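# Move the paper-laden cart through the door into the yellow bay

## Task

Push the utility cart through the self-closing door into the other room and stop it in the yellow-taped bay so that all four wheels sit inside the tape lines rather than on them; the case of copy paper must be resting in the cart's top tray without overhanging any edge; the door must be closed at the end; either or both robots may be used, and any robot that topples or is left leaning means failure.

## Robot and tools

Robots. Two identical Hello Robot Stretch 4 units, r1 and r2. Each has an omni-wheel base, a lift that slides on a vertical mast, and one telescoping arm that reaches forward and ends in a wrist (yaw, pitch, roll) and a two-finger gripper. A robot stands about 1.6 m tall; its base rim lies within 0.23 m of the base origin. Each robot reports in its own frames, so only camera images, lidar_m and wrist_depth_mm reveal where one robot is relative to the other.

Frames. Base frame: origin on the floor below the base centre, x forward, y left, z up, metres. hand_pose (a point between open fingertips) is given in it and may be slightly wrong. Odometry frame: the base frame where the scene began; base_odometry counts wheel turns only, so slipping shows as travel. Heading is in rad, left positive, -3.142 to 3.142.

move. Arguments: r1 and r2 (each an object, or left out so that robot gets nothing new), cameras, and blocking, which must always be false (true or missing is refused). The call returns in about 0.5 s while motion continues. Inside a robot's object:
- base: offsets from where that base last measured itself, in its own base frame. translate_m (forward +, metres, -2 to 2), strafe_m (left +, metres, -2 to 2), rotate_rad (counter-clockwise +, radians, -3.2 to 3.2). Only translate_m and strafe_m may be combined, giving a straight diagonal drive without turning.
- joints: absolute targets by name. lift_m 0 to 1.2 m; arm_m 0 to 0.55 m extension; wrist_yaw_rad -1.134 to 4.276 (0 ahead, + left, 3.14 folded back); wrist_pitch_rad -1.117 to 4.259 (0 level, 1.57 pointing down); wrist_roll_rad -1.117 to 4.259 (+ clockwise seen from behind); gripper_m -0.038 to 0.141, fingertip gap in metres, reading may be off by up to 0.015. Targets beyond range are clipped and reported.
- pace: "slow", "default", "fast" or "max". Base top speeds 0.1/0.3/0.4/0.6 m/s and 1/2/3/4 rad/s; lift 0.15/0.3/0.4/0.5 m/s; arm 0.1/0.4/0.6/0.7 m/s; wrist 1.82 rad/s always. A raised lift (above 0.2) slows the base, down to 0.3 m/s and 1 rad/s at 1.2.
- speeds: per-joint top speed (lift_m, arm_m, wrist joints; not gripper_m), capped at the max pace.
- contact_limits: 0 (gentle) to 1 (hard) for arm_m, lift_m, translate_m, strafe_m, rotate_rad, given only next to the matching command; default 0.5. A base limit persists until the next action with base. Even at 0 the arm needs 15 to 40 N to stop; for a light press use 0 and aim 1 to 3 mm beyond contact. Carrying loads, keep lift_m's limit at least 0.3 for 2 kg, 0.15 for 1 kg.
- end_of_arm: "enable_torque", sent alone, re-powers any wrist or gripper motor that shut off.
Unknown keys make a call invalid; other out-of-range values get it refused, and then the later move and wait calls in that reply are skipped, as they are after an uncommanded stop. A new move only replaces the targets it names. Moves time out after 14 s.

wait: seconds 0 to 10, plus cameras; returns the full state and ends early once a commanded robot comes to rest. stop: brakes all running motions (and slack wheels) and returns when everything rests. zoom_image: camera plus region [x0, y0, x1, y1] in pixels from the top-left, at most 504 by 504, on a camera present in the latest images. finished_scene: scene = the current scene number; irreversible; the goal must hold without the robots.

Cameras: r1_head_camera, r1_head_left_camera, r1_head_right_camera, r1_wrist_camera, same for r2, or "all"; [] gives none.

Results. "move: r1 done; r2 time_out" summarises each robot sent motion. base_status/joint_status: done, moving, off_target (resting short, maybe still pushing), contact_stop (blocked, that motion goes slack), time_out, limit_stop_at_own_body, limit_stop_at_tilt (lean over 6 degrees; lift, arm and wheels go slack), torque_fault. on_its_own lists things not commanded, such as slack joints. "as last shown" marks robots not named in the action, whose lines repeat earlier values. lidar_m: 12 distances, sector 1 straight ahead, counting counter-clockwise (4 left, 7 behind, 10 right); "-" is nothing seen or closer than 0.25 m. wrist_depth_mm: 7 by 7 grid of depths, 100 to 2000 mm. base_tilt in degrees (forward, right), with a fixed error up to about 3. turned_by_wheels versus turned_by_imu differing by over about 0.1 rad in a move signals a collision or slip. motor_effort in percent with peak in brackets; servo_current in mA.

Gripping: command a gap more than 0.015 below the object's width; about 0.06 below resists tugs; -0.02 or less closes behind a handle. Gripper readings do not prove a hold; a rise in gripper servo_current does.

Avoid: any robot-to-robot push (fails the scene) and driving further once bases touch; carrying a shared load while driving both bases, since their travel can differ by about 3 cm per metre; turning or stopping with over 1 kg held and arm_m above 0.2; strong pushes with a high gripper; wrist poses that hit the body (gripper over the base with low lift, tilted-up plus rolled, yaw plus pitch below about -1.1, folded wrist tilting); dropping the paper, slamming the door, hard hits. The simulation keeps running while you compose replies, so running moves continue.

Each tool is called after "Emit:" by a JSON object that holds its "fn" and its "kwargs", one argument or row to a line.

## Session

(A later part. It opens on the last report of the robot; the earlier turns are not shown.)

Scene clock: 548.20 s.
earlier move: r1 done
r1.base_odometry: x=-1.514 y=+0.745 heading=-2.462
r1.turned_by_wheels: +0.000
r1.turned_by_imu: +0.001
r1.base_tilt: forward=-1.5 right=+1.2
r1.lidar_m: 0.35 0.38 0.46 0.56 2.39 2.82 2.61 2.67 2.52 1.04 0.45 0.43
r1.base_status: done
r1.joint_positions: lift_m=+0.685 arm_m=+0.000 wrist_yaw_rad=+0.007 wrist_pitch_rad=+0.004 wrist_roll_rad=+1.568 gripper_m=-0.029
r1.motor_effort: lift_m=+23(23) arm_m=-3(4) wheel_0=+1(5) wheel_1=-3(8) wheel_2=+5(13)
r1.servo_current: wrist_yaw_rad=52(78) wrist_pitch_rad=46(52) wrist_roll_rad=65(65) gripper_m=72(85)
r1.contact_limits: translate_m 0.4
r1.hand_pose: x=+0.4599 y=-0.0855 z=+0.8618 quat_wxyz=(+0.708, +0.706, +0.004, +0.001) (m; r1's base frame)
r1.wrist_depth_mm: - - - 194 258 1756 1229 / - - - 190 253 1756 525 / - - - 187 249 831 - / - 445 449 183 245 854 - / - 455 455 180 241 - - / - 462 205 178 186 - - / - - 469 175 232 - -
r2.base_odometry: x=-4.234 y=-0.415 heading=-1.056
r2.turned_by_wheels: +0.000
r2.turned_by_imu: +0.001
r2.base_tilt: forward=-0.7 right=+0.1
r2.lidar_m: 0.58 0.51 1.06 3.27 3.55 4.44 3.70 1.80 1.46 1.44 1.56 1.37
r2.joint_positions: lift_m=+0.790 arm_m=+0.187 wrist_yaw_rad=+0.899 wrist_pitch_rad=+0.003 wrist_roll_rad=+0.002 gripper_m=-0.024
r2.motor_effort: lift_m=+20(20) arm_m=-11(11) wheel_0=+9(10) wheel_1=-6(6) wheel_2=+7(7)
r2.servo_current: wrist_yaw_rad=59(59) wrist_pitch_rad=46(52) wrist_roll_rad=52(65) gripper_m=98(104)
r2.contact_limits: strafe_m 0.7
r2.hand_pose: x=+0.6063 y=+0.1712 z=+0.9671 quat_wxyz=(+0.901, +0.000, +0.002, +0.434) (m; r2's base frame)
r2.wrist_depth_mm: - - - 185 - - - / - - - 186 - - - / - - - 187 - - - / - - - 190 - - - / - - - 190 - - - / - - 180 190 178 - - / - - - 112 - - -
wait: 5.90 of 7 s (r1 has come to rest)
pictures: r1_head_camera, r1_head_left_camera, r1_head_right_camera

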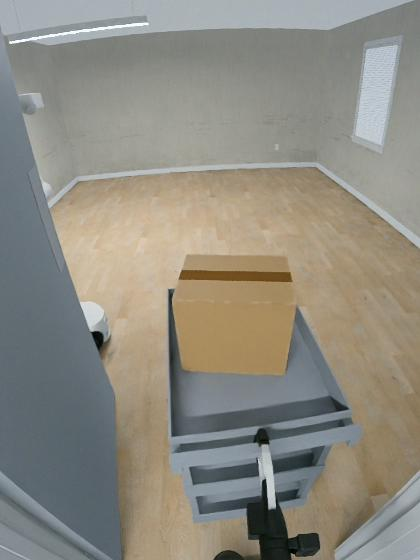

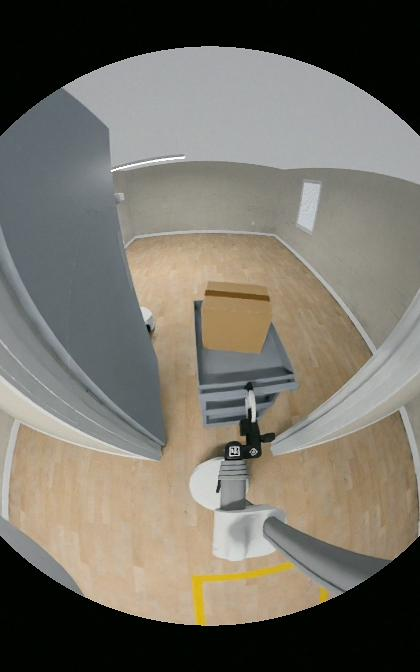

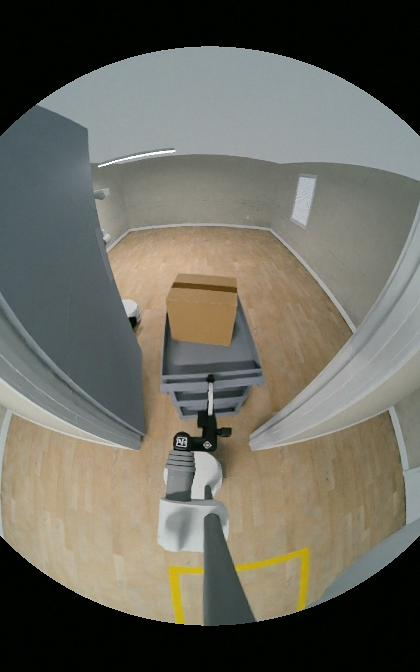

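Emit:
{"fn": "move", "kwargs": {
  "r1": {"base":{"translate_m":-0.45,"strafe_m":-0.04},"pace":"slow","contact_limits":{"translate_m":0.4,"strafe_m":0.4}},
  "blocking": false,
  "cameras": []
}}

Emit:
{"fn": "wait", "kwargs": {
  "seconds": 6,
  "cameras": ["r1_head_camera","r1_head_left_camera","r1_head_right_camera"]
}}

r1: "contact_limits": translate_m and strafe_m are given together and make one move, which takes one limit: state it under one of them only
Scene clock: 570.87 s.
r1.base_odometry: x=-1.514 y=+0.745 heading=-2.462
r1.turned_by_wheels: +0.000
r1.turned_by_imu: +0.000
r1.base_tilt: forward=-1.6 right=+1.3
r1.lidar_m: 0.35 0.40 0.45 0.53 2.42 2.80 2.61 2.69 2.51 1.03 0.48 0.43
r1.base_status: done
r1.joint_positions: lift_m=+0.685 arm_m=+0.000 wrist_yaw_rad=+0.007 wrist_pitch_rad=+0.004 wrist_roll_rad=+1.568 gripper_m=-0.029
r1.motor_effort: lift_m=+23(23) arm_m=-4(4) wheel_0=+1(5) wheel_1=-3(8) wheel_2=+6(13)
r1.servo_current: wrist_yaw_rad=59(78) wrist_pitch_rad=46(52) wrist_roll_rad=59(65) gripper_m=72(85)
r1.contact_limits: translate_m 0.4
r1.hand_pose: x=+0.4599 y=-0.0855 z=+0.8618 quat_wxyz=(+0.708, +0.706, +0.004, +0.001) (m; r1's base frame)
r1.wrist_depth_mm: - - - 194 258 1756 1205 / - - - 191 253 1708 525 / - - - 186 249 820 - / - 445 449 184 244 866 - / - 455 455 181 240 - - / - 459 205 178 186 - - / - - 469 175 233 - -
r2.base_odometry: x=-4.234 y=-0.415 heading=-1.056
r2.turned_by_wheels: +0.000
r2.turned_by_imu: +0.000
r2.base_tilt: forward=-0.6 right=+0.0
r2.lidar_m: 0.59 0.52 1.04 3.25 3.59 4.45 3.65 1.82 1.47 1.43 1.59 1.38
r2.joint_positions: lift_m=+0.790 arm_m=+0.187 wrist_yaw_rad=+0.899 wrist_pitch_rad=+0.003 wrist_roll_rad=+0.002 gripper_m=-0.024
r2.motor_effort: lift_m=+20(20) arm_m=-10(11) wheel_0=+9(10) wheel_1=-6(6) wheel_2=+7(7)
r2.servo_current: wrist_yaw_rad=52(59) wrist_pitch_rad=39(52) wrist_roll_rad=39(65) gripper_m=98(104)
r2.contact_limits: strafe_m 0.7
r2.hand_pose: x=+0.6063 y=+0.1712 z=+0.9671 quat_wxyz=(+0.901, +0.000, +0.002, +0.434) (m; r2's base frame)
r2.wrist_depth_mm: - - - 185 - - - / - - - 186 - - - / - - - 189 - - - / - - - 190 - - - / - - - 190 - - - / - - 180 190 178 - - / - - - 112 - - -
pictures: none

not run: a call was refused earlier in this reply.

Emit:
{"fn": "move", "kwargs": {
  "r1": {"base":{"translate_m":-0.45,"strafe_m":-0.04},"pace":"slow","contact_limits":{"translate_m":0.4}},
  "blocking": false,
  "cameras": []
}}

Emit:
{"fn": "wait", "kwargs": {
  "seconds": 6,
  "cameras": ["r1_head_camera","r1_head_left_camera","r1_head_right_camera"]
}}

Scene clock: 577.87 s.
move: r1 moving
r1.turned_by_wheels: +0.000
r1.turned_by_imu: +0.000
r1.base_status: translate_m moving; strafe_m moving
r1.motor_effort: lift_m=+23(23) arm_m=-3(4) wheel_0=-2(2) wheel_1=-6(8) wheel_2=+9(12)
r1.contact_limits: translate_m 0.4
r2.turned_by_wheels: +0.000
r2.turned_by_imu: +0.000
r2.motor_effort: lift_m=+20(20) arm_m=-11(11) wheel_0=+9(9) wheel_1=-6(6) wheel_2=+6(7)
r2.contact_limits: strafe_m 0.7
pictures: none

Scene clock: 583.17 s.
earlier move: r1 done
r1.base_odometry: x=-1.190 y=+1.059 heading=-2.463
r1.turned_by_wheels: -0.001
r1.turned_by_imu: -0.002
r1.base_tilt: forward=-1.5 right=+1.3
r1.lidar_m: 0.39 0.43 0.83 1.90 2.39 2.29 2.13 2.23 2.51 2.35 0.98 0.41
r1.base_status: done
r1.joint_positions: lift_m=+0.685 arm_m=+0.000 wrist_yaw_rad=-0.002 wrist_pitch_rad=+0.004 wrist_roll_rad=+1.568 gripper_m=-0.029
r1.motor_effort: lift_m=+23(23) arm_m=-3(4) wheel_0=-8(11) wheel_1=-3(9) wheel_2=+1(12)
r1.servo_current: wrist_yaw_rad=52(78) wrist_pitch_rad=46(59) wrist_roll_rad=39(72) gripper_m=72(78)
r1.contact_limits: translate_m 0.4
r1.hand_pose: x=+0.4591 y=-0.0879 z=+0.8618 quat_wxyz=(+0.708, +0.706, +0.001, -0.002) (m; r1's base frame)
r1.wrist_depth_mm: - - - 187 251 - - / - - - 185 247 1756 - / - - - 182 245 842 - / - 445 449 181 243 854 - / - 455 455 179 239 - - / - 466 206 177 183 - - / - - 480 175 235 - -
r2.base_odometry: x=-4.234 y=-0.415 heading=-1.056
r2.turned_by_wheels: +0.000
r2.turned_by_imu: +0.001
r2.base_tilt: forward=-0.6 right=+0.1
r2.lidar_m: 0.57 0.53 2.32 3.26 3.57 4.46 3.67 1.82 1.43 1.43 1.58 1.34
r2.joint_positions: lift_m=+0.790 arm_m=+0.187 wrist_yaw_rad=+0.899 wrist_pitch_rad=+0.003 wrist_roll_rad=+0.002 gripper_m=-0.024
r2.motor_effort: lift_m=+20(20) arm_m=-11(11) wheel_0=+9(10) wheel_1=-6(6) wheel_2=+7(7)
r2.servo_current: wrist_yaw_rad=46(59) wrist_pitch_rad=39(52) wrist_roll_rad=39(59) gripper_m=98(104)
r2.contact_limits: strafe_m 0.7
r2.hand_pose: x=+0.6063 y=+0.1712 z=+0.9671 quat_wxyz=(+0.901, +0.000, +0.002, +0.434) (m; r2's base frame)
r2.wrist_depth_mm: - - - 185 - - - / - - - 187 - - - / - - - 188 - - - / - - - 189 - - - / - - - 190 - - - / - - 180 190 178 - - / - - - 112 - - -
wait: 5.30 of 6 s (r1 has come to rest)
pictures: r1_head_camera, r1_head_left_camera, r1_head_right_camera

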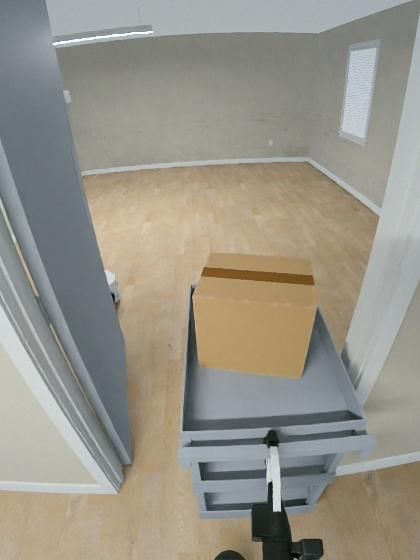

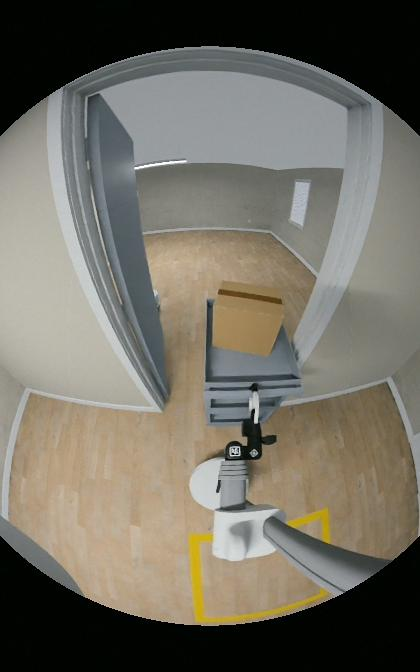

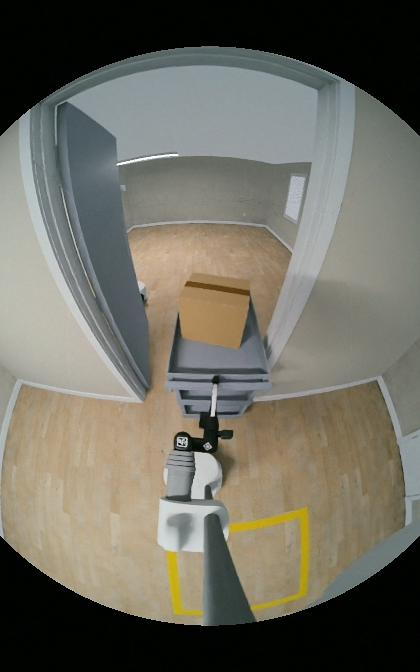

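Emit:
{"fn": "move", "kwargs": {
  "r1": {"base":{"translate_m":-0.45,"strafe_m":0.0},"pace":"slow","contact_limits":{"translate_m":0.4}},
  "blocking": false,
  "cameras": []
}}

Emit:
{"fn": "wait", "kwargs": {
  "seconds": 6,
  "cameras": ["r1_head_camera","r1_head_left_camera","r1_head_right_camera"]
}}

Scene clock: 592.83 s.
move: r1 moving
r1.turned_by_wheels: -0.001
r1.turned_by_imu: -0.001
r1.base_status: translate_m moving; strafe_m moving
r1.motor_effort: lift_m=+23(23) arm_m=-3(4) wheel_0=-9(13) wheel_1=-5(9) wheel_2=+6(7)
r1.contact_limits: translate_m 0.4
r2.turned_by_imu: +0.000
r2.motor_effort: lift_m=+20(20) arm_m=-11(11) wheel_0=+9(9) wheel_1=-6(6) wheel_2=+7(7)
r2.contact_limits: strafe_m 0.7
pictures: none

Scene clock: 598.10 s.
earlier move: r1 done
r1.base_odometry: x=-0.839 y=+1.341 heading=-2.464
r1.turned_by_wheels: +0.000
r1.turned_by_imu: -0.002
r1.base_tilt: forward=-1.6 right=+1.3
r1.lidar_m: 0.38 0.45 1.40 2.31 2.38 1.80 1.69 1.73 2.31 2.38 1.65 0.42
r1.base_status: done
r1.joint_positions: lift_m=+0.685 arm_m=+0.000 wrist_yaw_rad=-0.002 wrist_pitch_rad=+0.004 wrist_roll_rad=+1.568 gripper_m=-0.029
r1.motor_effort: lift_m=+23(23) arm_m=-4(4) wheel_0=-8(13) wheel_1=-3(9) wheel_2=+0(8)
r1.servo_current: wrist_yaw_rad=59(72) wrist_pitch_rad=46(52) wrist_roll_rad=46(72) gripper_m=72(78)
r1.contact_limits: translate_m 0.4
r1.hand_pose: x=+0.4591 y=-0.0880 z=+0.8618 quat_wxyz=(+0.708, +0.706, +0.001, -0.002) (m; r1's base frame)
r1.wrist_depth_mm: - - - 172 233 - - / - - - 173 234 699 - / - 433 436 174 235 854 - / - 442 445 175 236 854 - / - 462 462 175 237 - - / - 488 206 176 183 - - / - - 496 176 238 145 -
r2.base_odometry: x=-4.234 y=-0.415 heading=-1.056
r2.turned_by_wheels: +0.000
r2.turned_by_imu: +0.001
r2.base_tilt: forward=-0.6 right=+0.0
r2.lidar_m: 0.58 0.51 2.32 3.25 3.59 4.43 3.68 1.80 1.47 1.42 1.57 1.37
r2.joint_positions: lift_m=+0.790 arm_m=+0.187 wrist_yaw_rad=+0.899 wrist_pitch_rad=+0.003 wrist_roll_rad=+0.002 gripper_m=-0.024
r2.motor_effort: lift_m=+20(20) arm_m=-11(11) wheel_0=+9(9) wheel_1=-5(6) wheel_2=+6(7)
r2.servo_current: wrist_yaw_rad=52(59) wrist_pitch_rad=46(46) wrist_roll_rad=46(65) gripper_m=91(104)
r2.contact_limits: strafe_m 0.7
r2.hand_pose: x=+0.6063 y=+0.1712 z=+0.9671 quat_wxyz=(+0.901, +0.000, +0.002, +0.434) (m; r2's base frame)
r2.wrist_depth_mm: - - - 186 - - - / - - - 187 - - - / - - - 189 - - - / - - - 189 - - - / - - - 190 - - - / - - 180 190 178 - - / - - - 112 - - -
wait: 5.27 of 6 s (r1 has come to rest)
pictures: r1_head_camera, r1_head_left_camera, r1_head_right_camera

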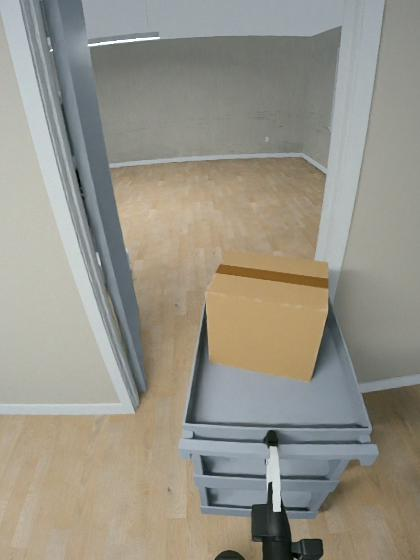

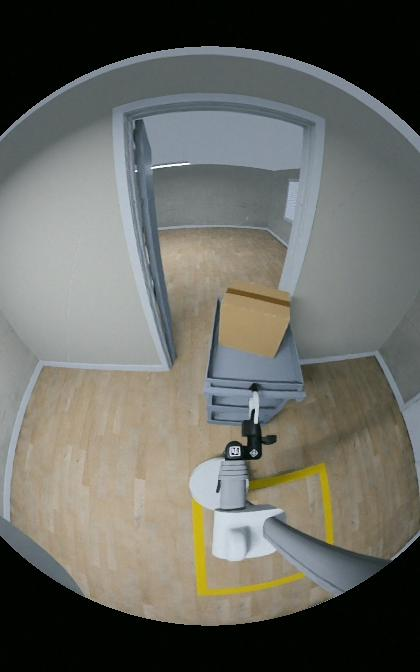

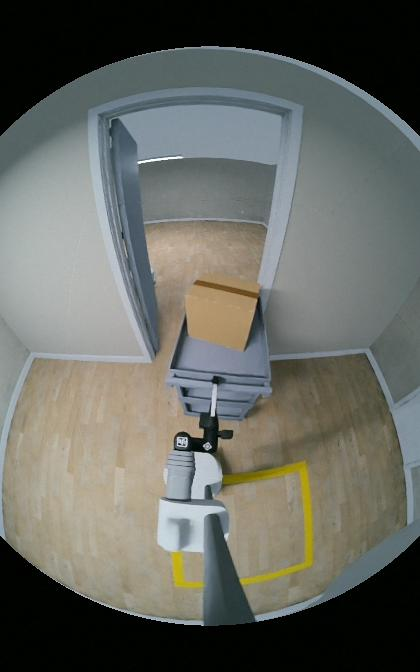

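Emit:
{"fn": "move", "kwargs": {
  "r1": {"base":{"translate_m":-0.35,"strafe_m":-0.02},"pace":"slow","contact_limits":{"translate_m":0.4}},
  "blocking": false,
  "cameras": []
}}

Emit:
{"fn": "wait", "kwargs": {
  "seconds": 6,
  "cameras": []
}}

Emit:
{"fn": "move", "kwargs": {
  "r1": {"base":{"translate_m":-0.35,"strafe_m":-0.16},"pace":"slow","contact_limits":{"translate_m":0.4}},
  "blocking": false,
  "cameras": []
}}

Emit:
{"fn": "wait", "kwargs": {
  "seconds": 6,
  "cameras": ["r1_head_camera","r1_head_left_camera","r1_head_right_camera"]
}}

Scene clock: 607.57 s.
move: r1 moving
r1.turned_by_wheels: -0.001
r1.turned_by_imu: -0.001
r1.base_status: translate_m moving; strafe_m moving
r1.motor_effort: lift_m=+23(23) arm_m=-3(4) wheel_0=-8(11) wheel_1=-5(7) wheel_2=+6(9)
r1.contact_limits: translate_m 0.4
r2.turned_by_imu: +0.000
r2.motor_effort: lift_m=+20(20) arm_m=-11(11) wheel_0=+9(9) wheel_1=-6(6) wheel_2=+6(7)
r2.contact_limits: strafe_m 0.7
pictures: none

Scene clock: 611.87 s.
earlier move: r1 done
r1.turned_by_wheels: +0.000
r1.turned_by_imu: +0.000
r1.base_status: done
r1.motor_effort: lift_m=+23(23) arm_m=-3(4) wheel_0=-5(11) wheel_1=-2(8) wheel_2=+1(9)
r1.contact_limits: translate_m 0.4
r2.turned_by_wheels: +0.000
r2.turned_by_imu: +0.001
r2.motor_effort: lift_m=+20(20) arm_m=-11(11) wheel_0=+9(9) wheel_1=-6(7) wheel_2=+7(7)
r2.contact_limits: strafe_m 0.7
wait: 4.30 of 6 s (r1 has come to rest)
pictures: none

Scene clock: 612.37 s.
move: r1 moving
r1.turned_by_wheels: +0.000
r1.turned_by_imu: +0.000
r1.base_status: translate_m moving; strafe_m moving
r1.motor_effort: lift_m=+23(23) arm_m=-3(4) wheel_0=-5(7) wheel_1=-7(8) wheel_2=+8(9)
r1.contact_limits: translate_m 0.4
r2.turned_by_wheels: +0.000
r2.turned_by_imu: +0.000
r2.motor_effort: lift_m=+20(20) arm_m=-11(11) wheel_0=+9(9) wheel_1=-6(6) wheel_2=+7(7)
r2.contact_limits: strafe_m 0.7
pictures: none

Scene clock: 616.90 s.
earlier move: r1 done
r1.base_odometry: x=-0.407 y=+1.920 heading=-2.464
r1.turned_by_wheels: +0.000
r1.turned_by_imu: +0.001
r1.base_tilt: forward=-1.6 right=+1.3
r1.lidar_m: 0.38 0.38 2.33 2.44 1.62 1.05 0.98 1.04 1.35 2.24 2.28 0.46
r1.base_status: done
r1.joint_positions: lift_m=+0.685 arm_m=+0.000 wrist_yaw_rad=+0.006 wrist_pitch_rad=+0.004 wrist_roll_rad=+1.568 gripper_m=-0.029
r1.motor_effort: lift_m=+23(23) arm_m=-3(4) wheel_0=-1(7) wheel_1=-1(8) wheel_2=+6(12)
r1.servo_current: wrist_yaw_rad=65(72) wrist_pitch_rad=46(52) wrist_roll_rad=59(65) gripper_m=65(78)
r1.contact_limits: translate_m 0.4
r1.hand_pose: x=+0.4598 y=-0.0858 z=+0.8618 quat_wxyz=(+0.708, +0.706, +0.003, +0.001) (m; r1's base frame)
r1.wrist_depth_mm: - - - 194 258 1576 1205 / - - - 189 253 1661 539 / - - - 185 248 768 - / - 445 445 181 242 854 - / - 449 452 178 238 - - / - 455 455 175 186 - - / - 154 462 171 229 - -
r2.base_odometry: x=-4.234 y=-0.415 heading=-1.056
r2.turned_by_wheels: +0.000
r2.turned_by_imu: +0.001
r2.base_tilt: forward=-0.6 right=+0.1
r2.lidar_m: 0.57 0.50 2.34 3.25 3.56 4.46 3.69 1.82 1.48 1.44 1.59 1.37
r2.joint_positions: lift_m=+0.790 arm_m=+0.187 wrist_yaw_rad=+0.899 wrist_pitch_rad=+0.003 wrist_roll_rad=+0.002 gripper_m=-0.024
r2.motor_effort: lift_m=+20(20) arm_m=-11(11) wheel_0=+9(9) wheel_1=-6(6) wheel_2=+6(7)
r2.servo_current: wrist_yaw_rad=39(59) wrist_pitch_rad=39(52) wrist_roll_rad=52(65) gripper_m=98(104)
r2.contact_limits: strafe_m 0.7
r2.hand_pose: x=+0.6063 y=+0.1712 z=+0.9671 quat_wxyz=(+0.901, +0.000, +0.002, +0.434) (m; r2's base frame)
r2.wrist_depth_mm: - - - 185 - - - / - - - 186 - - - / - - - 187 - - - / - - - 189 - - - / - - - 190 - - - / - - 180 190 178 - - / - - - 112 - - -
wait: 4.53 of 6 s (r1 has come to rest)
pictures: r1_head_camera, r1_head_left_camera, r1_head_right_camera

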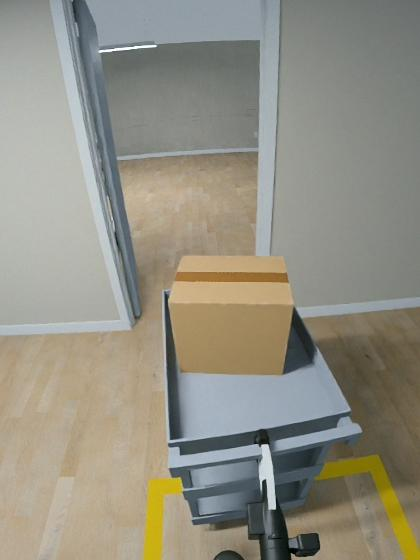

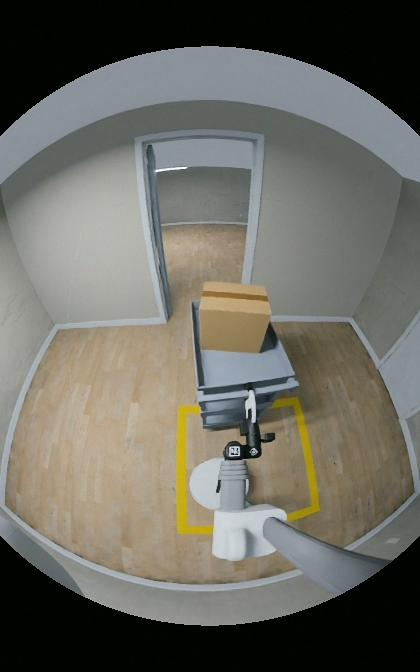

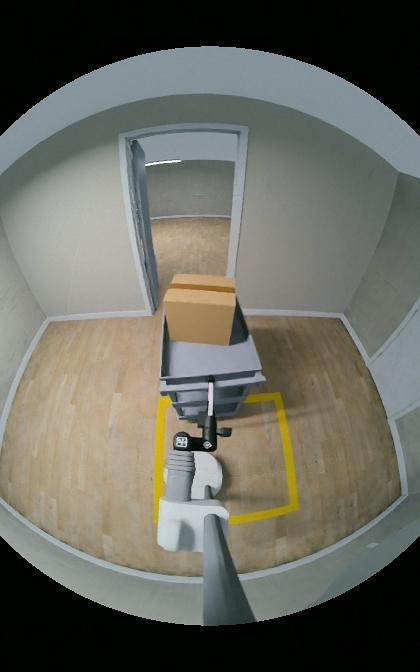

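Emit:
{"fn": "move", "kwargs": {
  "r1": {"base":{"translate_m":-0.49,"strafe_m":-0.09},"pace":"slow","contact_limits":{"translate_m":0.4}},
  "blocking": false,
  "cameras": []
}}

Emit:
{"fn": "wait", "kwargs": {
  "seconds": 8,
  "cameras": ["r1_head_camera","r1_head_left_camera","r1_head_right_camera"]
}}

Scene clock: 625.13 s.
move: r1 moving
r1.turned_by_wheels: +0.000
r1.turned_by_imu: +0.000
r1.base_status: translate_m moving; strafe_m moving
r1.motor_effort: lift_m=+23(23) arm_m=-3(4) wheel_0=-2(4) wheel_1=-4(7) wheel_2=+9(11)
r1.contact_limits: translate_m 0.4
r2.turned_by_imu: +0.000
r2.motor_effort: lift_m=+20(20) arm_m=-11(11) wheel_0=+9(9) wheel_1=-6(6) wheel_2=+7(7)
r2.contact_limits: strafe_m 0.7
pictures: none

Scene clock: 630.87 s.
earlier move: r1 done
r1.base_odometry: x=-0.082 y=+2.297 heading=-2.464
r1.turned_by_wheels: -0.001
r1.turned_by_imu: -0.002
r1.base_tilt: forward=-1.6 right=+1.3
r1.lidar_m: 0.34 0.30 2.65 2.47 0.83 0.55 0.49 0.53 0.69 1.61 2.26 0.46
r1.base_status: done
r1.joint_positions: lift_m=+0.685 arm_m=+0.000 wrist_yaw_rad=+0.000 wrist_pitch_rad=+0.004 wrist_roll_rad=+1.568 gripper_m=-0.029
r1.motor_effort: lift_m=+23(23) arm_m=-3(4) wheel_0=-6(11) wheel_1=-4(8) wheel_2=+0(11)
r1.servo_current: wrist_yaw_rad=46(72) wrist_pitch_rad=39(52) wrist_roll_rad=52(65) gripper_m=65(78)
r1.contact_limits: translate_m 0.4
r1.hand_pose: x=+0.4593 y=-0.0875 z=+0.8618 quat_wxyz=(+0.708, +0.706, +0.001, -0.001) (m; r1's base frame)
r1.wrist_depth_mm: - - - 236 310 - - / - - - 220 291 1756 1229 / - - - 207 271 1808 539 / - - - 195 257 820 - / - 449 452 183 243 866 - / 1983 439 206 174 183 - - / 1983 430 430 166 220 - -
r2.base_odometry: x=-4.234 y=-0.415 heading=-1.056
r2.turned_by_wheels: +0.000
r2.turned_by_imu: +0.001
r2.base_tilt: forward=-0.6 right=+0.1
r2.lidar_m: 0.55 0.52 2.34 3.26 3.59 4.42 3.68 1.83 1.45 1.43 1.59 1.38
r2.joint_positions: lift_m=+0.790 arm_m=+0.187 wrist_yaw_rad=+0.899 wrist_pitch_rad=+0.003 wrist_roll_rad=+0.002 gripper_m=-0.024
r2.motor_effort: lift_m=+20(20) arm_m=-11(11) wheel_0=+8(9) wheel_1=-6(6) wheel_2=+6(7)
r2.servo_current: wrist_yaw_rad=39(65) wrist_pitch_rad=46(46) wrist_roll_rad=52(65) gripper_m=98(104)
r2.contact_limits: strafe_m 0.7
r2.hand_pose: x=+0.6063 y=+0.1712 z=+0.9671 quat_wxyz=(+0.901, +0.000, +0.002, +0.434) (m; r2's base frame)
r2.wrist_depth_mm: - - - 185 - - - / - - - 186 - - - / - - - 189 - - - / - - - 189 - - - / - - - 190 - - - / - - 180 190 179 - - / - - - 112 - - -
wait: 5.73 of 8 s (r1 has come to rest)
pictures: r1_head_camera, r1_head_left_camera, r1_head_right_camera

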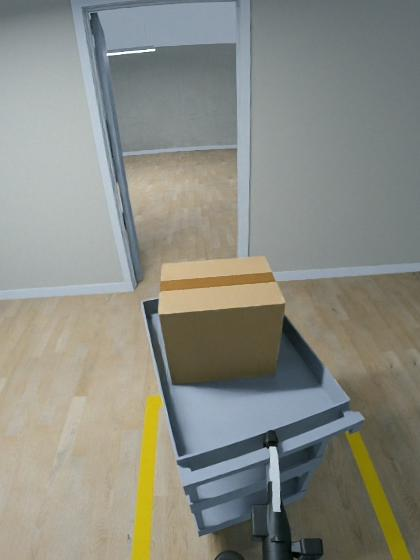

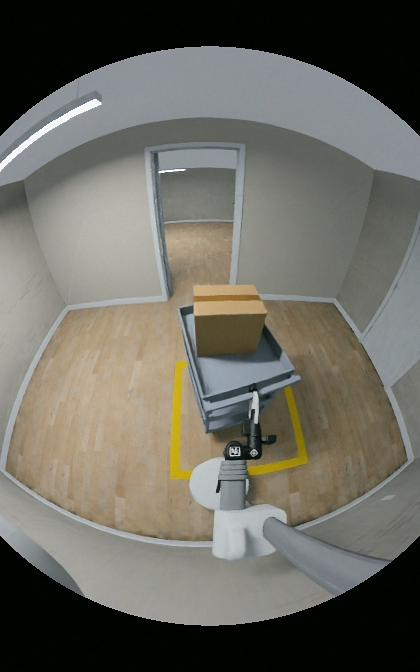

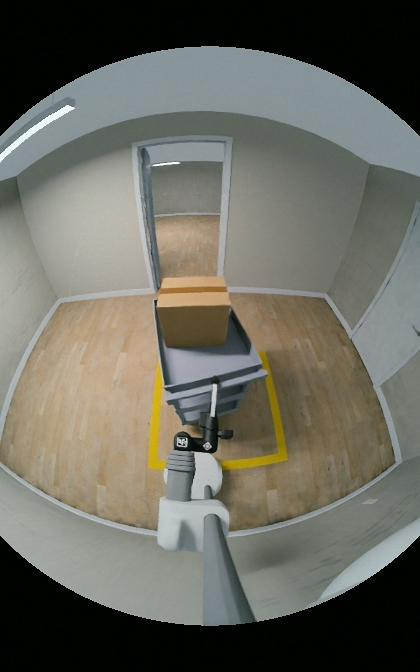

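Emit:
{"fn": "move", "kwargs": {
  "r1": {"base":{"translate_m":-0.07,"strafe_m":0.0},"pace":"slow","contact_limits":{"translate_m":0.4}},
  "blocking": false,
  "cameras": []
}}

Emit:
{"fn": "wait", "kwargs": {
  "seconds": 3,
  "cameras": []
}}

Emit:
{"fn": "move", "kwargs": {
  "r1": {"joints":{"gripper_m":0.1}},
  "blocking": false,
  "cameras": []
}}

Emit:
{"fn": "wait", "kwargs": {
  "seconds": 3,
  "cameras": ["r1_head_camera","r1_head_left_camera","r1_wrist_camera"]
}}

Scene clock: 650.73 s.
move: r1 moving
r1.turned_by_wheels: -0.001
r1.turned_by_imu: -0.001
r1.base_status: translate_m moving; strafe_m moving
r1.motor_effort: lift_m=+23(23) arm_m=-4(4) wheel_0=-10(11) wheel_1=-2(6) wheel_2=+7(8)
r1.contact_limits: translate_m 0.4
r2.turned_by_imu: +0.000
r2.motor_effort: lift_m=+20(20) arm_m=-11(11) wheel_0=+8(9) wheel_1=-6(6) wheel_2=+7(7)
r2.contact_limits: strafe_m 0.7
pictures: none

Scene clock: 652.20 s.
earlier move: r1 done
r1.turned_by_wheels: +0.000
r1.turned_by_imu: +0.000
r1.base_status: done
r1.motor_effort: lift_m=+23(23) arm_m=-4(4) wheel_0=-7(12) wheel_1=-4(8) wheel_2=+3(8)
r1.contact_limits: translate_m 0.4
r2.turned_by_wheels: +0.000
r2.turned_by_imu: +0.000
r2.motor_effort: lift_m=+20(20) arm_m=-11(11) wheel_0=+9(9) wheel_1=-6(6) wheel_2=+7(7)
r2.contact_limits: strafe_m 0.7
wait: 1.47 of 3 s (r1 has come to rest)
pictures: none

Scene clock: 652.70 s.
move: r1 moving
r1.turned_by_wheels: +0.000
r1.turned_by_imu: +0.000
r1.joint_status: gripper_m moving
r1.motor_effort: lift_m=+23(23) arm_m=+1(4) wheel_0=-5(7) wheel_1=-3(4) wheel_2=+0(3)
r1.contact_limits: translate_m 0.4
r2.turned_by_wheels: +0.000
r2.turned_by_imu: +0.000
r2.motor_effort: lift_m=+20(20) arm_m=-11(11) wheel_0=+9(9) wheel_1=-6(6) wheel_2=+7(7)
r2.contact_limits: strafe_m 0.7
pictures: none

Scene clock: 654.20 s.
earlier move: r1 done
r1.base_odometry: x=-0.027 y=+2.341 heading=-2.465
r1.turned_by_wheels: +0.000
r1.turned_by_imu: +0.000
r1.base_tilt: forward=-1.6 right=+1.2
r1.lidar_m: 0.33 0.38 2.65 2.47 0.71 0.46 0.43 0.46 0.62 1.41 2.27 0.43
r1.joint_positions: lift_m=+0.685 arm_m=+0.000 wrist_yaw_rad=-0.001 wrist_pitch_rad=+0.005 wrist_roll_rad=+1.568 gripper_m=+0.100
r1.joint_status: all done
r1.motor_effort: lift_m=+22(23) arm_m=+4(4) wheel_0=-3(7) wheel_1=-2(4) wheel_2=-1(3)
r1.servo_current: wrist_yaw_rad=52(72) wrist_pitch_rad=39(52) wrist_roll_rad=46(65) gripper_m=46(104)
r1.contact_limits: translate_m 0.4
r1.hand_pose: x=+0.4591 y=-0.0878 z=+0.8616 quat_wxyz=(+0.708, +0.706, +0.001, -0.002) (m; r1's base frame)
r1.wrist_depth_mm: - - - 297 324 - - / - - - 291 304 1756 1229 / - - - 218 282 1808 549 / - - - 204 267 809 - / - 462 466 195 253 - - / - 449 455 184 199 - - / - 442 442 152 229 - -
r2.base_odometry: x=-4.234 y=-0.415 heading=-1.056
r2.turned_by_wheels: +0.000
r2.turned_by_imu: +0.000
r2.base_tilt: forward=-0.7 right=+0.0
r2.lidar_m: 0.57 0.52 2.30 3.25 3.56 4.46 3.67 1.81 1.47 1.42 1.58 1.34
r2.joint_positions: lift_m=+0.790 arm_m=+0.187 wrist_yaw_rad=+0.899 wrist_pitch_rad=+0.003 wrist_roll_rad=+0.002 gripper_m=-0.024
r2.motor_effort: lift_m=+20(20) arm_m=-11(11) wheel_0=+9(9) wheel_1=-6(6) wheel_2=+6(7)
r2.servo_current: wrist_yaw_rad=52(59) wrist_pitch_rad=39(46) wrist_roll_rad=52(59) gripper_m=98(104)
r2.contact_limits: strafe_m 0.7
r2.hand_pose: x=+0.6063 y=+0.1712 z=+0.9671 quat_wxyz=(+0.901, +0.000, +0.002, +0.434) (m; r2's base frame)
r2.wrist_depth_mm: - - - 185 - - - / - - - 187 - - - / - - - 188 - - - / - - - 189 - - - / - - - 190 - - - / - - 180 191 178 - - / - - - 112 - - -
wait: 1.50 of 3 s (r1 has come to rest)
pictures: r1_head_camera, r1_head_left_camera, r1_wrist_camera

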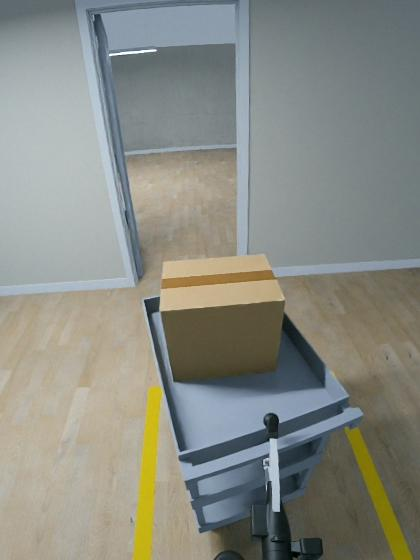

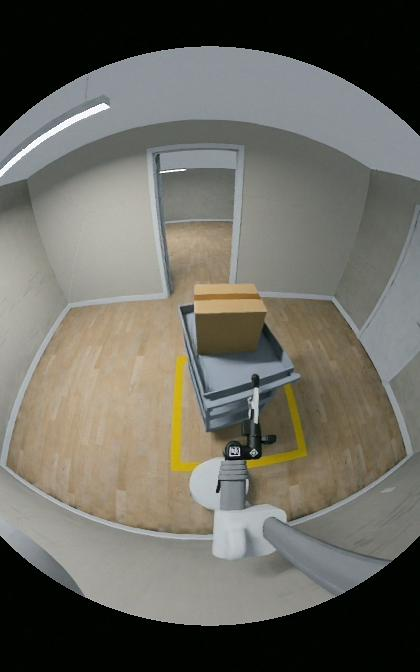

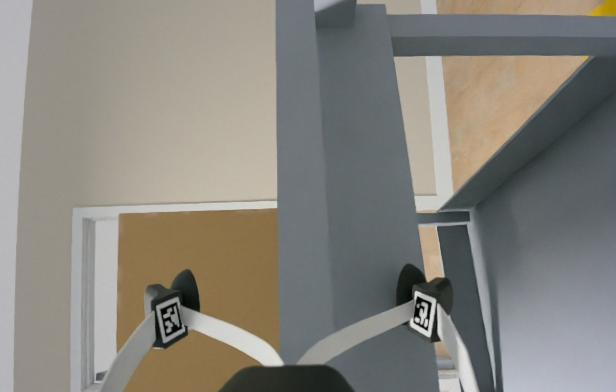

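Emit:
{"fn": "move", "kwargs": {
  "r1": {"base":{"translate_m":-0.13},"pace":"slow"},
  "blocking": false,
  "cameras": []
}}

Emit:
{"fn": "wait", "kwargs": {
  "seconds": 4,
  "cameras": ["r1_head_camera","r1_head_left_camera","r1_wrist_camera"]
}}

Scene clock: 658.93 s.
move: r1 moving
r1.turned_by_wheels: +0.000
r1.turned_by_imu: -0.001
r1.base_status: translate_m moving
r1.motor_effort: lift_m=+22(22) arm_m=+4(4) wheel_0=-6(7) wheel_1=-6(6) wheel_2=+5(7)
r2.motor_effort: lift_m=+20(20) arm_m=-11(11) wheel_0=+8(9) wheel_1=-6(6) wheel_2=+6(7)
r2.contact_limits: strafe_m 0.7
pictures: none

Scene clock: 661.00 s.
earlier move: r1 done
r1.base_odometry: x=+0.074 y=+2.422 heading=-2.465
r1.turned_by_wheels: +0.000
r1.turned_by_imu: +0.000
r1.base_tilt: forward=-1.6 right=+1.2
r1.lidar_m: 0.47 2.52 2.66 1.95 0.52 0.33 0.30 0.32 0.47 1.01 2.28 0.59
r1.base_status: done
r1.joint_positions: lift_m=+0.685 arm_m=+0.000 wrist_yaw_rad=-0.001 wrist_pitch_rad=+0.005 wrist_roll_rad=+1.568 gripper_m=+0.100
r1.motor_effort: lift_m=+22(22) arm_m=+4(4) wheel_0=-3(7) wheel_1=-2(7) wheel_2=+2(7)
r1.servo_current: wrist_yaw_rad=52(72) wrist_pitch_rad=46(52) wrist_roll_rad=46(72) gripper_m=39(52)
r1.hand_pose: x=+0.4591 y=-0.0878 z=+0.8616 quat_wxyz=(+0.708, +0.706, +0.001, -0.002) (m; r1's base frame)
r1.wrist_depth_mm: - - - - - 1756 1281 / - - - 439 - 1756 - / - - - 421 - 1921 - / - - - 399 - 866 - / - - 591 377 384 - - / - - 580 353 200 - - / - 569 569 145 - - -
r2.base_odometry: x=-4.234 y=-0.415 heading=-1.056
r2.turned_by_wheels: +0.000
r2.turned_by_imu: +0.000
r2.base_tilt: forward=-0.6 right=+0.0
r2.lidar_m: 0.57 0.52 2.29 3.24 3.57 4.47 3.68 1.81 1.44 1.42 1.59 1.36
r2.joint_positions: lift_m=+0.790 arm_m=+0.187 wrist_yaw_rad=+0.899 wrist_pitch_rad=+0.003 wrist_roll_rad=+0.002 gripper_m=-0.024
r2.motor_effort: lift_m=+20(20) arm_m=-11(11) wheel_0=+9(9) wheel_1=-5(6) wheel_2=+6(7)
r2.servo_current: wrist_yaw_rad=52(59) wrist_pitch_rad=39(52) wrist_roll_rad=52(65) gripper_m=98(104)
r2.contact_limits: strafe_m 0.7
r2.hand_pose: x=+0.6063 y=+0.1712 z=+0.9671 quat_wxyz=(+0.901, +0.000, +0.002, +0.434) (m; r2's base frame)
r2.wrist_depth_mm: - - - 185 - - - / - - - 187 - - - / - - - 188 - - - / - - - 189 - - - / - - - 190 - - - / - - 180 190 178 - - / - - - 112 - - -
wait: 2.07 of 4 s (r1 has come to rest)
pictures: r1_head_camera, r1_head_left_camera, r1_wrist_camera

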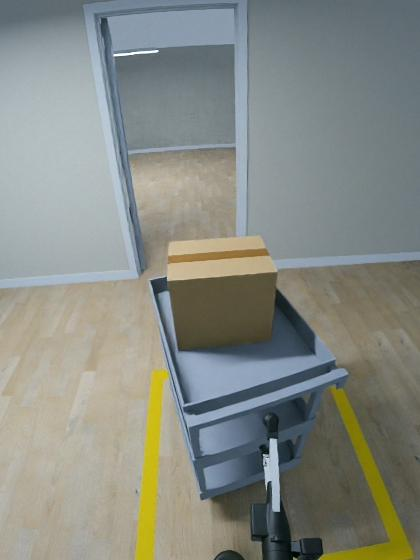

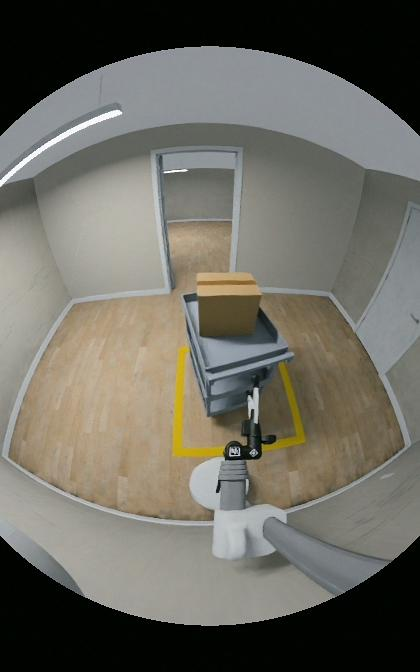

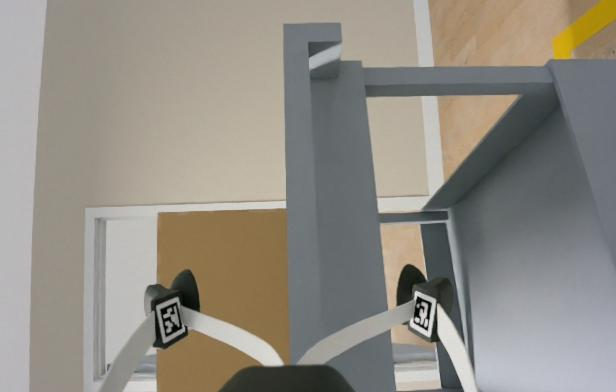

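Emit:
{"fn": "move", "kwargs": {
  "r1": {"base":{"strafe_m":1.1},"joints":{"gripper_m":-0.02,"lift_m":0.6}},
  "blocking": false,
  "cameras": []
}}

Emit:
{"fn": "wait", "kwargs": {
  "seconds": 6,
  "cameras": []
}}

Emit:
{"fn": "wait", "kwargs": {
  "seconds": 3,
  "cameras": []
}}

Emit:
{"fn": "move", "kwargs": {
  "r1": {"base":{"rotate_rad":-1.49}},
  "blocking": false,
  "cameras": []
}}

Emit:
{"fn": "wait", "kwargs": {
  "seconds": 5,
  "cameras": ["r1_head_camera","r1_head_left_camera","r1_head_right_camera"]
}}

Scene clock: 674.40 s.
move: r1 moving
r1.turned_by_wheels: +0.000
r1.turned_by_imu: +0.000
r1.base_status: strafe_m moving
r1.joint_status: lift_m moving; gripper_m moving
r1.motor_effort: lift_m=+11(23) arm_m=+4(4) wheel_0=-10(10) wheel_1=+9(9) wheel_2=+0(2)
r2.motor_effort: lift_m=+20(20) arm_m=-11(11) wheel_0=+9(9) wheel_1=-6(6) wheel_2=+6(7)
r2.contact_limits: strafe_m 0.7
pictures: none

Scene clock: 678.90 s.
earlier move: r1 done
r1.turned_by_wheels: +0.000
r1.turned_by_imu: +0.005
r1.base_status: done
r1.joint_status: all done
r1.motor_effort: lift_m=+13(23) arm_m=+4(4) wheel_0=-2(11) wheel_1=+0(11) wheel_2=+0(3)
r2.turned_by_wheels: +0.000
r2.turned_by_imu: +0.001
r2.motor_effort: lift_m=+20(20) arm_m=-10(11) wheel_0=+9(9) wheel_1=-6(6) wheel_2=+7(7)
r2.contact_limits: strafe_m 0.7
wait: 4.50 of 6 s (r1 has come to rest)
pictures: none

Scene clock: 681.90 s.
r1.turned_by_wheels: +0.000
r1.turned_by_imu: +0.000
r1.base_status: done
r1.joint_status: all done
r1.motor_effort: lift_m=+13(23) arm_m=+4(4) wheel_0=-1(11) wheel_1=+0(11) wheel_2=+1(3)
r2.turned_by_wheels: +0.000
r2.turned_by_imu: +0.000
r2.motor_effort: lift_m=+20(20) arm_m=-11(11) wheel_0=+9(9) wheel_1=-6(6) wheel_2=+7(7)
r2.contact_limits: strafe_m 0.7
wait: 3.00 s; at rest by 0.27 s
pictures: none

Scene clock: 682.40 s.
move: r1 moving
r1.turned_by_wheels: -0.252
r1.turned_by_imu: -0.253
r1.base_status: rotate_rad moving
r1.motor_effort: lift_m=+13(13) arm_m=+4(4) wheel_0=+7(8) wheel_1=+6(8) wheel_2=+7(8)
r2.turned_by_wheels: +0.000
r2.turned_by_imu: +0.000
r2.motor_effort: lift_m=+20(20) arm_m=-11(11) wheel_0=+9(9) wheel_1=-6(6) wheel_2=+6(7)
r2.contact_limits: strafe_m 0.7
pictures: none

Scene clock: 683.97 s.
earlier move: r1 done
r1.base_odometry: x=+0.763 y=+1.565 heading=+2.328
r1.turned_by_wheels: -1.237
r1.turned_by_imu: -1.244
r1.base_tilt: forward=-1.6 right=+1.3
r1.lidar_m: 1.76 1.09 1.29 2.32 1.98 1.43 1.37 0.61 0.40 0.38 0.42 0.60
r1.base_status: done
r1.joint_positions: lift_m=+0.600 arm_m=+0.000 wrist_yaw_rad=-0.001 wrist_pitch_rad=+0.005 wrist_roll_rad=+1.568 gripper_m=-0.019
r1.motor_effort: lift_m=+13(13) arm_m=+4(4) wheel_0=+3(8) wheel_1=+0(9) wheel_2=-1(8)
r1.servo_current: wrist_yaw_rad=65(65) wrist_pitch_rad=46(52) wrist_roll_rad=59(72) gripper_m=52(59)
r1.hand_pose: x=+0.4591 y=-0.0878 z=+0.7773 quat_wxyz=(+0.708, +0.706, +0.001, -0.002) (m; r1's base frame)
r1.wrist_depth_mm: - - - - - - - / - - - - - - - / - - - - - 1499 1118 / - - - - - 1661 1138 / - - - - - 1618 1138 / - - - 198 - 1808 1160 / - - 183 - 163 1430 1138
r2.base_odometry: x=-4.234 y=-0.415 heading=-1.056
r2.turned_by_wheels: +0.000
r2.turned_by_imu: +0.000
r2.base_tilt: forward=-0.6 right=+0.0
r2.lidar_m: 0.57 0.52 2.32 3.24 3.60 4.47 3.68 1.83 1.47 1.43 1.58 1.34
r2.joint_positions: lift_m=+0.790 arm_m=+0.187 wrist_yaw_rad=+0.899 wrist_pitch_rad=+0.003 wrist_roll_rad=+0.002 gripper_m=-0.024
r2.motor_effort: lift_m=+20(20) arm_m=-11(11) wheel_0=+9(9) wheel_1=-6(6) wheel_2=+6(7)
r2.servo_current: wrist_yaw_rad=39(59) wrist_pitch_rad=39(46) wrist_roll_rad=46(59) gripper_m=98(104)
r2.contact_limits: strafe_m 0.7
r2.hand_pose: x=+0.6063 y=+0.1712 z=+0.9671 quat_wxyz=(+0.901, +0.000, +0.002, +0.434) (m; r2's base frame)
r2.wrist_depth_mm: - - - 185 - - - / - - - 187 - - - / - - - 189 - - - / - - - 189 - - - / - - - 190 - - - / - - 180 191 178 - - / - - - 112 - - -
wait: 1.57 of 5 s (r1 has come to rest)
pictures: r1_head_camera, r1_head_left_camera, r1_head_right_camera

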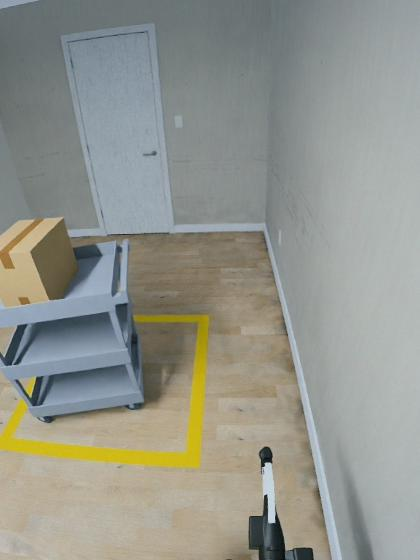

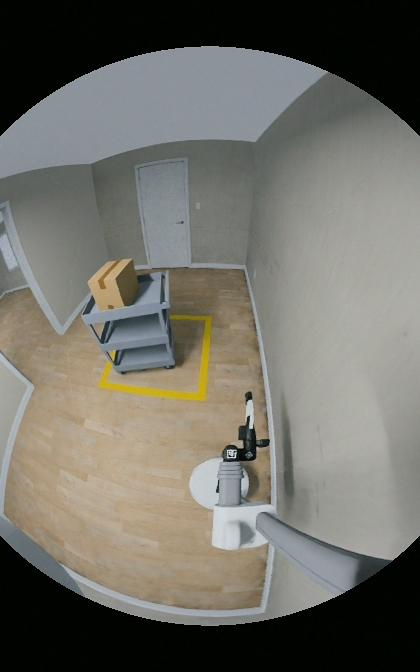

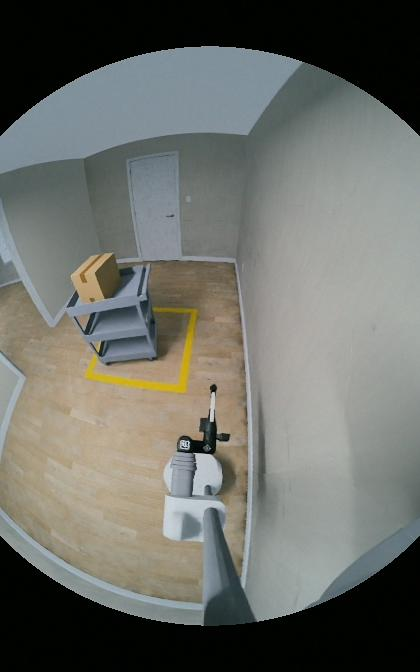

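Emit:
{"fn": "zoom_image", "kwargs": {
  "camera": "r1_head_camera",
  "region": [0, 300, 220, 480]
}}

Emit:
{"fn": "zoom_image", "kwargs": {
  "camera": "r1_head_right_camera",
  "region": [60, 260, 220, 410]
}}

Scaled by 2.291 from the camera's 420x560 image, which has a finer 600x800 frame.

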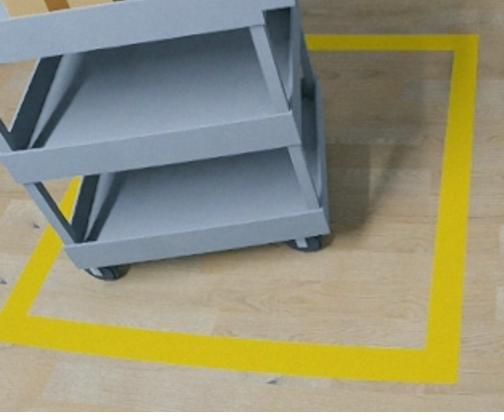

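Scaled by 3.150 from the camera's 420x672 image, which has a finer 600x960 frame.

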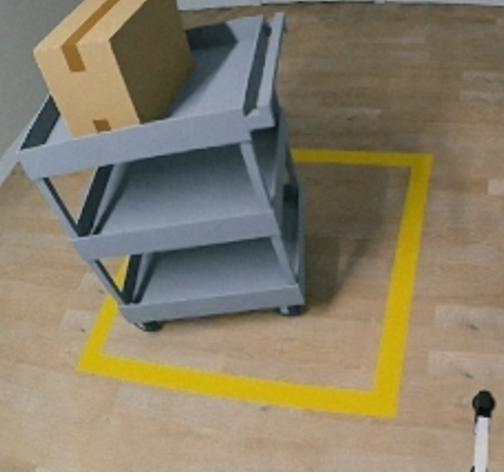

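Emit:
{"fn": "move", "kwargs": {
  "r1": {"base":{"strafe_m":1.25},"pace":"default"},
  "blocking": false,
  "cameras": []
}}

Emit:
{"fn": "wait", "kwargs": {
  "seconds": 8,
  "cameras": ["r1_head_camera","r1_head_right_camera"]
}}

Emit:
{"fn": "zoom_image", "kwargs": {
  "camera": "r1_head_camera",
  "region": [150, 260, 420, 500]
}}

Scene clock: 703.10 s.
move: r1 moving
r1.turned_by_wheels: +0.000
r1.turned_by_imu: +0.000
r1.base_status: strafe_m moving
r1.motor_effort: lift_m=+13(13) arm_m=+4(4) wheel_0=-9(11) wheel_1=+8(10) wheel_2=+2(2)
r2.motor_effort: lift_m=+20(20) arm_m=-10(11) wheel_0=+9(9) wheel_1=-6(6) wheel_2=+7(7)
r2.contact_limits: strafe_m 0.7
pictures: none

Scene clock: 708.10 s.
earlier move: r1 done
r1.base_odometry: x=-0.146 y=+0.706 heading=+2.328
r1.turned_by_wheels: +0.000
r1.turned_by_imu: +0.007
r1.base_tilt: forward=-1.6 right=+1.3
r1.lidar_m: 0.89 1.83 1.16 1.10 1.19 1.38 1.36 1.46 1.71 1.65 1.73 0.92
r1.base_status: done
r1.joint_positions: lift_m=+0.600 arm_m=+0.000 wrist_yaw_rad=-0.001 wrist_pitch_rad=+0.005 wrist_roll_rad=+1.568 gripper_m=-0.019
r1.motor_effort: lift_m=+13(14) arm_m=+4(4) wheel_0=-2(12) wheel_1=+1(10) wheel_2=+0(2)
r1.servo_current: wrist_yaw_rad=46(72) wrist_pitch_rad=46(52) wrist_roll_rad=46(65) gripper_m=52(59)
r1.hand_pose: x=+0.4591 y=-0.0878 z=+0.7773 quat_wxyz=(+0.708, +0.706, +0.001, -0.002) (m; r1's base frame)
r1.wrist_depth_mm: - - 768 - - - - / - - 778 - 1205 - - / - - 1008 - 1182 - - / - - - - - 1618 1078 / - - - - - 1618 1138 / - - - 199 - 1661 1138 / - - 184 - 163 1464 1138
r2.base_odometry: x=-4.234 y=-0.415 heading=-1.056
r2.turned_by_wheels: +0.000
r2.turned_by_imu: +0.001
r2.base_tilt: forward=-0.6 right=+0.1
r2.lidar_m: 0.58 0.53 2.33 3.24 3.57 4.47 3.68 1.84 1.46 1.44 1.60 1.36
r2.joint_positions: lift_m=+0.790 arm_m=+0.187 wrist_yaw_rad=+0.899 wrist_pitch_rad=+0.003 wrist_roll_rad=+0.002 gripper_m=-0.024
r2.motor_effort: lift_m=+20(20) arm_m=-10(11) wheel_0=+8(9) wheel_1=-6(7) wheel_2=+7(7)
r2.servo_current: wrist_yaw_rad=46(59) wrist_pitch_rad=46(52) wrist_roll_rad=52(65) gripper_m=98(111)
r2.contact_limits: strafe_m 0.7
r2.hand_pose: x=+0.6063 y=+0.1712 z=+0.9671 quat_wxyz=(+0.901, +0.000, +0.002, +0.434) (m; r2's base frame)
r2.wrist_depth_mm: - - - 185 - - - / - - - 187 - - - / - - - 188 - - - / - - - 190 - - - / - - - 190 - - - / - - 180 190 178 - - / - - - 112 - - -
wait: 5.00 of 8 s (r1 has come to rest)
pictures: r1_head_camera, r1_head_right_camera

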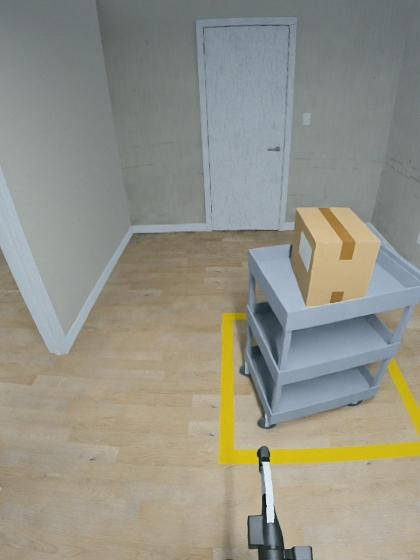

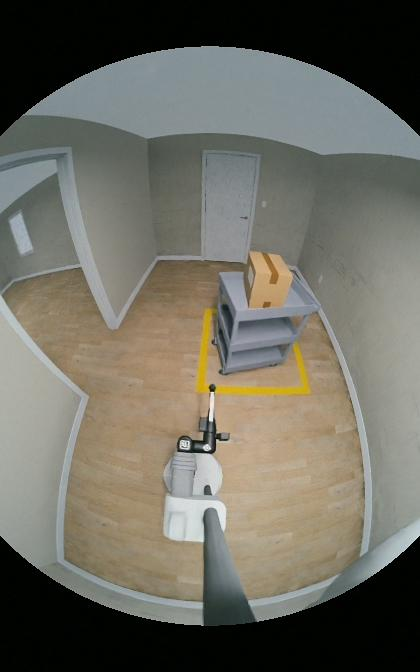

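Scaled by 1.867 from the camera's 420x560 image, which has a finer 600x800 frame.

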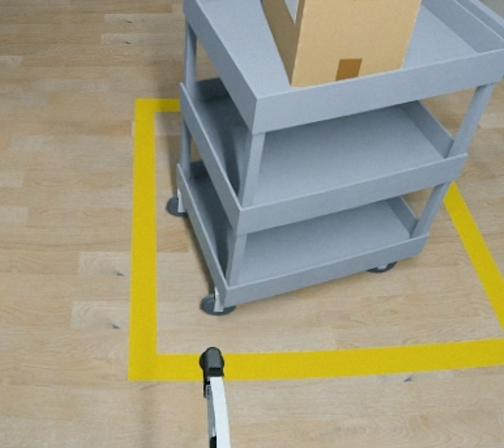

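Emit:
{"fn": "move", "kwargs": {
  "r1": {"base":{"translate_m":0.1},"joints":{"arm_m":0.5,"lift_m":0.585},"pace":"default","contact_limits":{"arm_m":0.1}},
  "blocking": false,
  "cameras": []
}}

Emit:
{"fn": "wait", "kwargs": {
  "seconds": 4,
  "cameras": []
}}

Emit:
{"fn": "wait", "kwargs": {
  "seconds": 1.5,
  "cameras": ["r1_head_camera","r1_wrist_camera"]
}}

Scene clock: 718.80 s.
move: r1 moving
r1.turned_by_wheels: +0.000
r1.turned_by_imu: +0.000
r1.base_status: translate_m moving
r1.joint_status: lift_m moving; arm_m moving
r1.motor_effort: lift_m=+12(14) arm_m=+5(7) wheel_0=+7(8) wheel_1=+7(8) wheel_2=-8(9)
r1.contact_limits: arm_m 0.1
r2.turned_by_imu: +0.000
r2.motor_effort: lift_m=+20(20) arm_m=-11(11) wheel_0=+9(9) wheel_1=-6(6) wheel_2=+7(7)
r2.contact_limits: strafe_m 0.7
pictures: none

Scene clock: 720.83 s.
earlier move: r1 done
r1.turned_by_wheels: +0.000
r1.turned_by_imu: +0.000
r1.base_status: done
r1.joint_status: all done
r1.motor_effort: lift_m=+13(14) arm_m=+4(7) wheel_0=+2(8) wheel_1=+2(8) wheel_2=+1(9)
r1.contact_limits: arm_m 0.1
r2.turned_by_wheels: +0.000
r2.turned_by_imu: +0.000
r2.motor_effort: lift_m=+20(20) arm_m=-11(11) wheel_0=+9(9) wheel_1=-6(6) wheel_2=+6(7)
r2.contact_limits: strafe_m 0.7
wait: 2.03 of 4 s (r1 has come to rest)
pictures: none

Scene clock: 722.33 s.
r1.base_odometry: x=-0.215 y=+0.779 heading=+2.328
r1.turned_by_wheels: +0.000
r1.turned_by_imu: +0.000
r1.base_tilt: forward=-1.6 right=+1.3
r1.lidar_m: 0.82 1.76 1.16 1.11 1.18 1.50 1.45 1.55 1.72 1.64 1.69 0.82
r1.base_status: done
r1.joint_positions: lift_m=+0.585 arm_m=+0.500 wrist_yaw_rad=-0.001 wrist_pitch_rad=+0.005 wrist_roll_rad=+1.568 gripper_m=-0.019
r1.joint_status: all done
r1.motor_effort: lift_m=+13(14) arm_m=+4(7) wheel_0=+2(8) wheel_1=+2(8) wheel_2=+1(9)
r1.servo_current: wrist_yaw_rad=52(72) wrist_pitch_rad=46(52) wrist_roll_rad=46(72) gripper_m=52(59)
r1.contact_limits: arm_m 0.1
r1.hand_pose: x=+0.9591 y=-0.0878 z=+0.7623 quat_wxyz=(+0.708, +0.706, +0.001, -0.002) (m; r1's base frame)
r1.wrist_depth_mm: 120 121 125 - - 554 - / 146 150 163 - - 539 - / - 207 221 - - 525 - / - - 353 - - 517 991 / - - - - - 1618 1118 / - - - 199 - 1618 1118 / - - 183 - 163 1397 1098
r2.base_odometry: x=-4.234 y=-0.415 heading=-1.056
r2.turned_by_wheels: +0.000
r2.turned_by_imu: +0.000
r2.base_tilt: forward=-0.7 right=+0.0
r2.lidar_m: 0.59 0.52 2.32 3.27 3.55 4.46 3.66 1.83 1.47 1.44 1.59 1.37
r2.joint_positions: lift_m=+0.790 arm_m=+0.187 wrist_yaw_rad=+0.899 wrist_pitch_rad=+0.003 wrist_roll_rad=+0.002 gripper_m=-0.024
r2.motor_effort: lift_m=+20(20) arm_m=-11(11) wheel_0=+9(9) wheel_1=-6(6) wheel_2=+7(7)
r2.servo_current: wrist_yaw_rad=52(59) wrist_pitch_rad=46(52) wrist_roll_rad=52(59) gripper_m=98(104)
r2.contact_limits: strafe_m 0.7
r2.hand_pose: x=+0.6063 y=+0.1712 z=+0.9671 quat_wxyz=(+0.901, +0.000, +0.002, +0.434) (m; r2's base frame)
r2.wrist_depth_mm: - - - 185 - - - / - - - 187 - - - / - - - 188 - - - / - - - 189 - - - / - - - 190 - - - / - - 180 190 178 - - / - - - 112 - - -
wait: 1.50 s; at rest by 0.27 s
pictures: r1_head_camera, r1_wrist_camera

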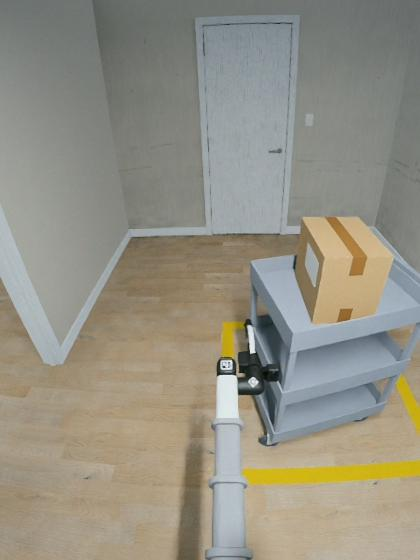

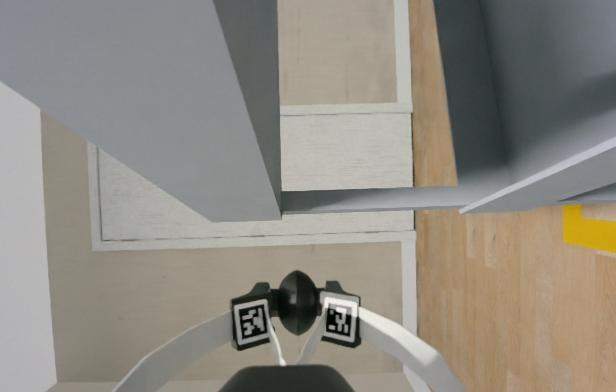

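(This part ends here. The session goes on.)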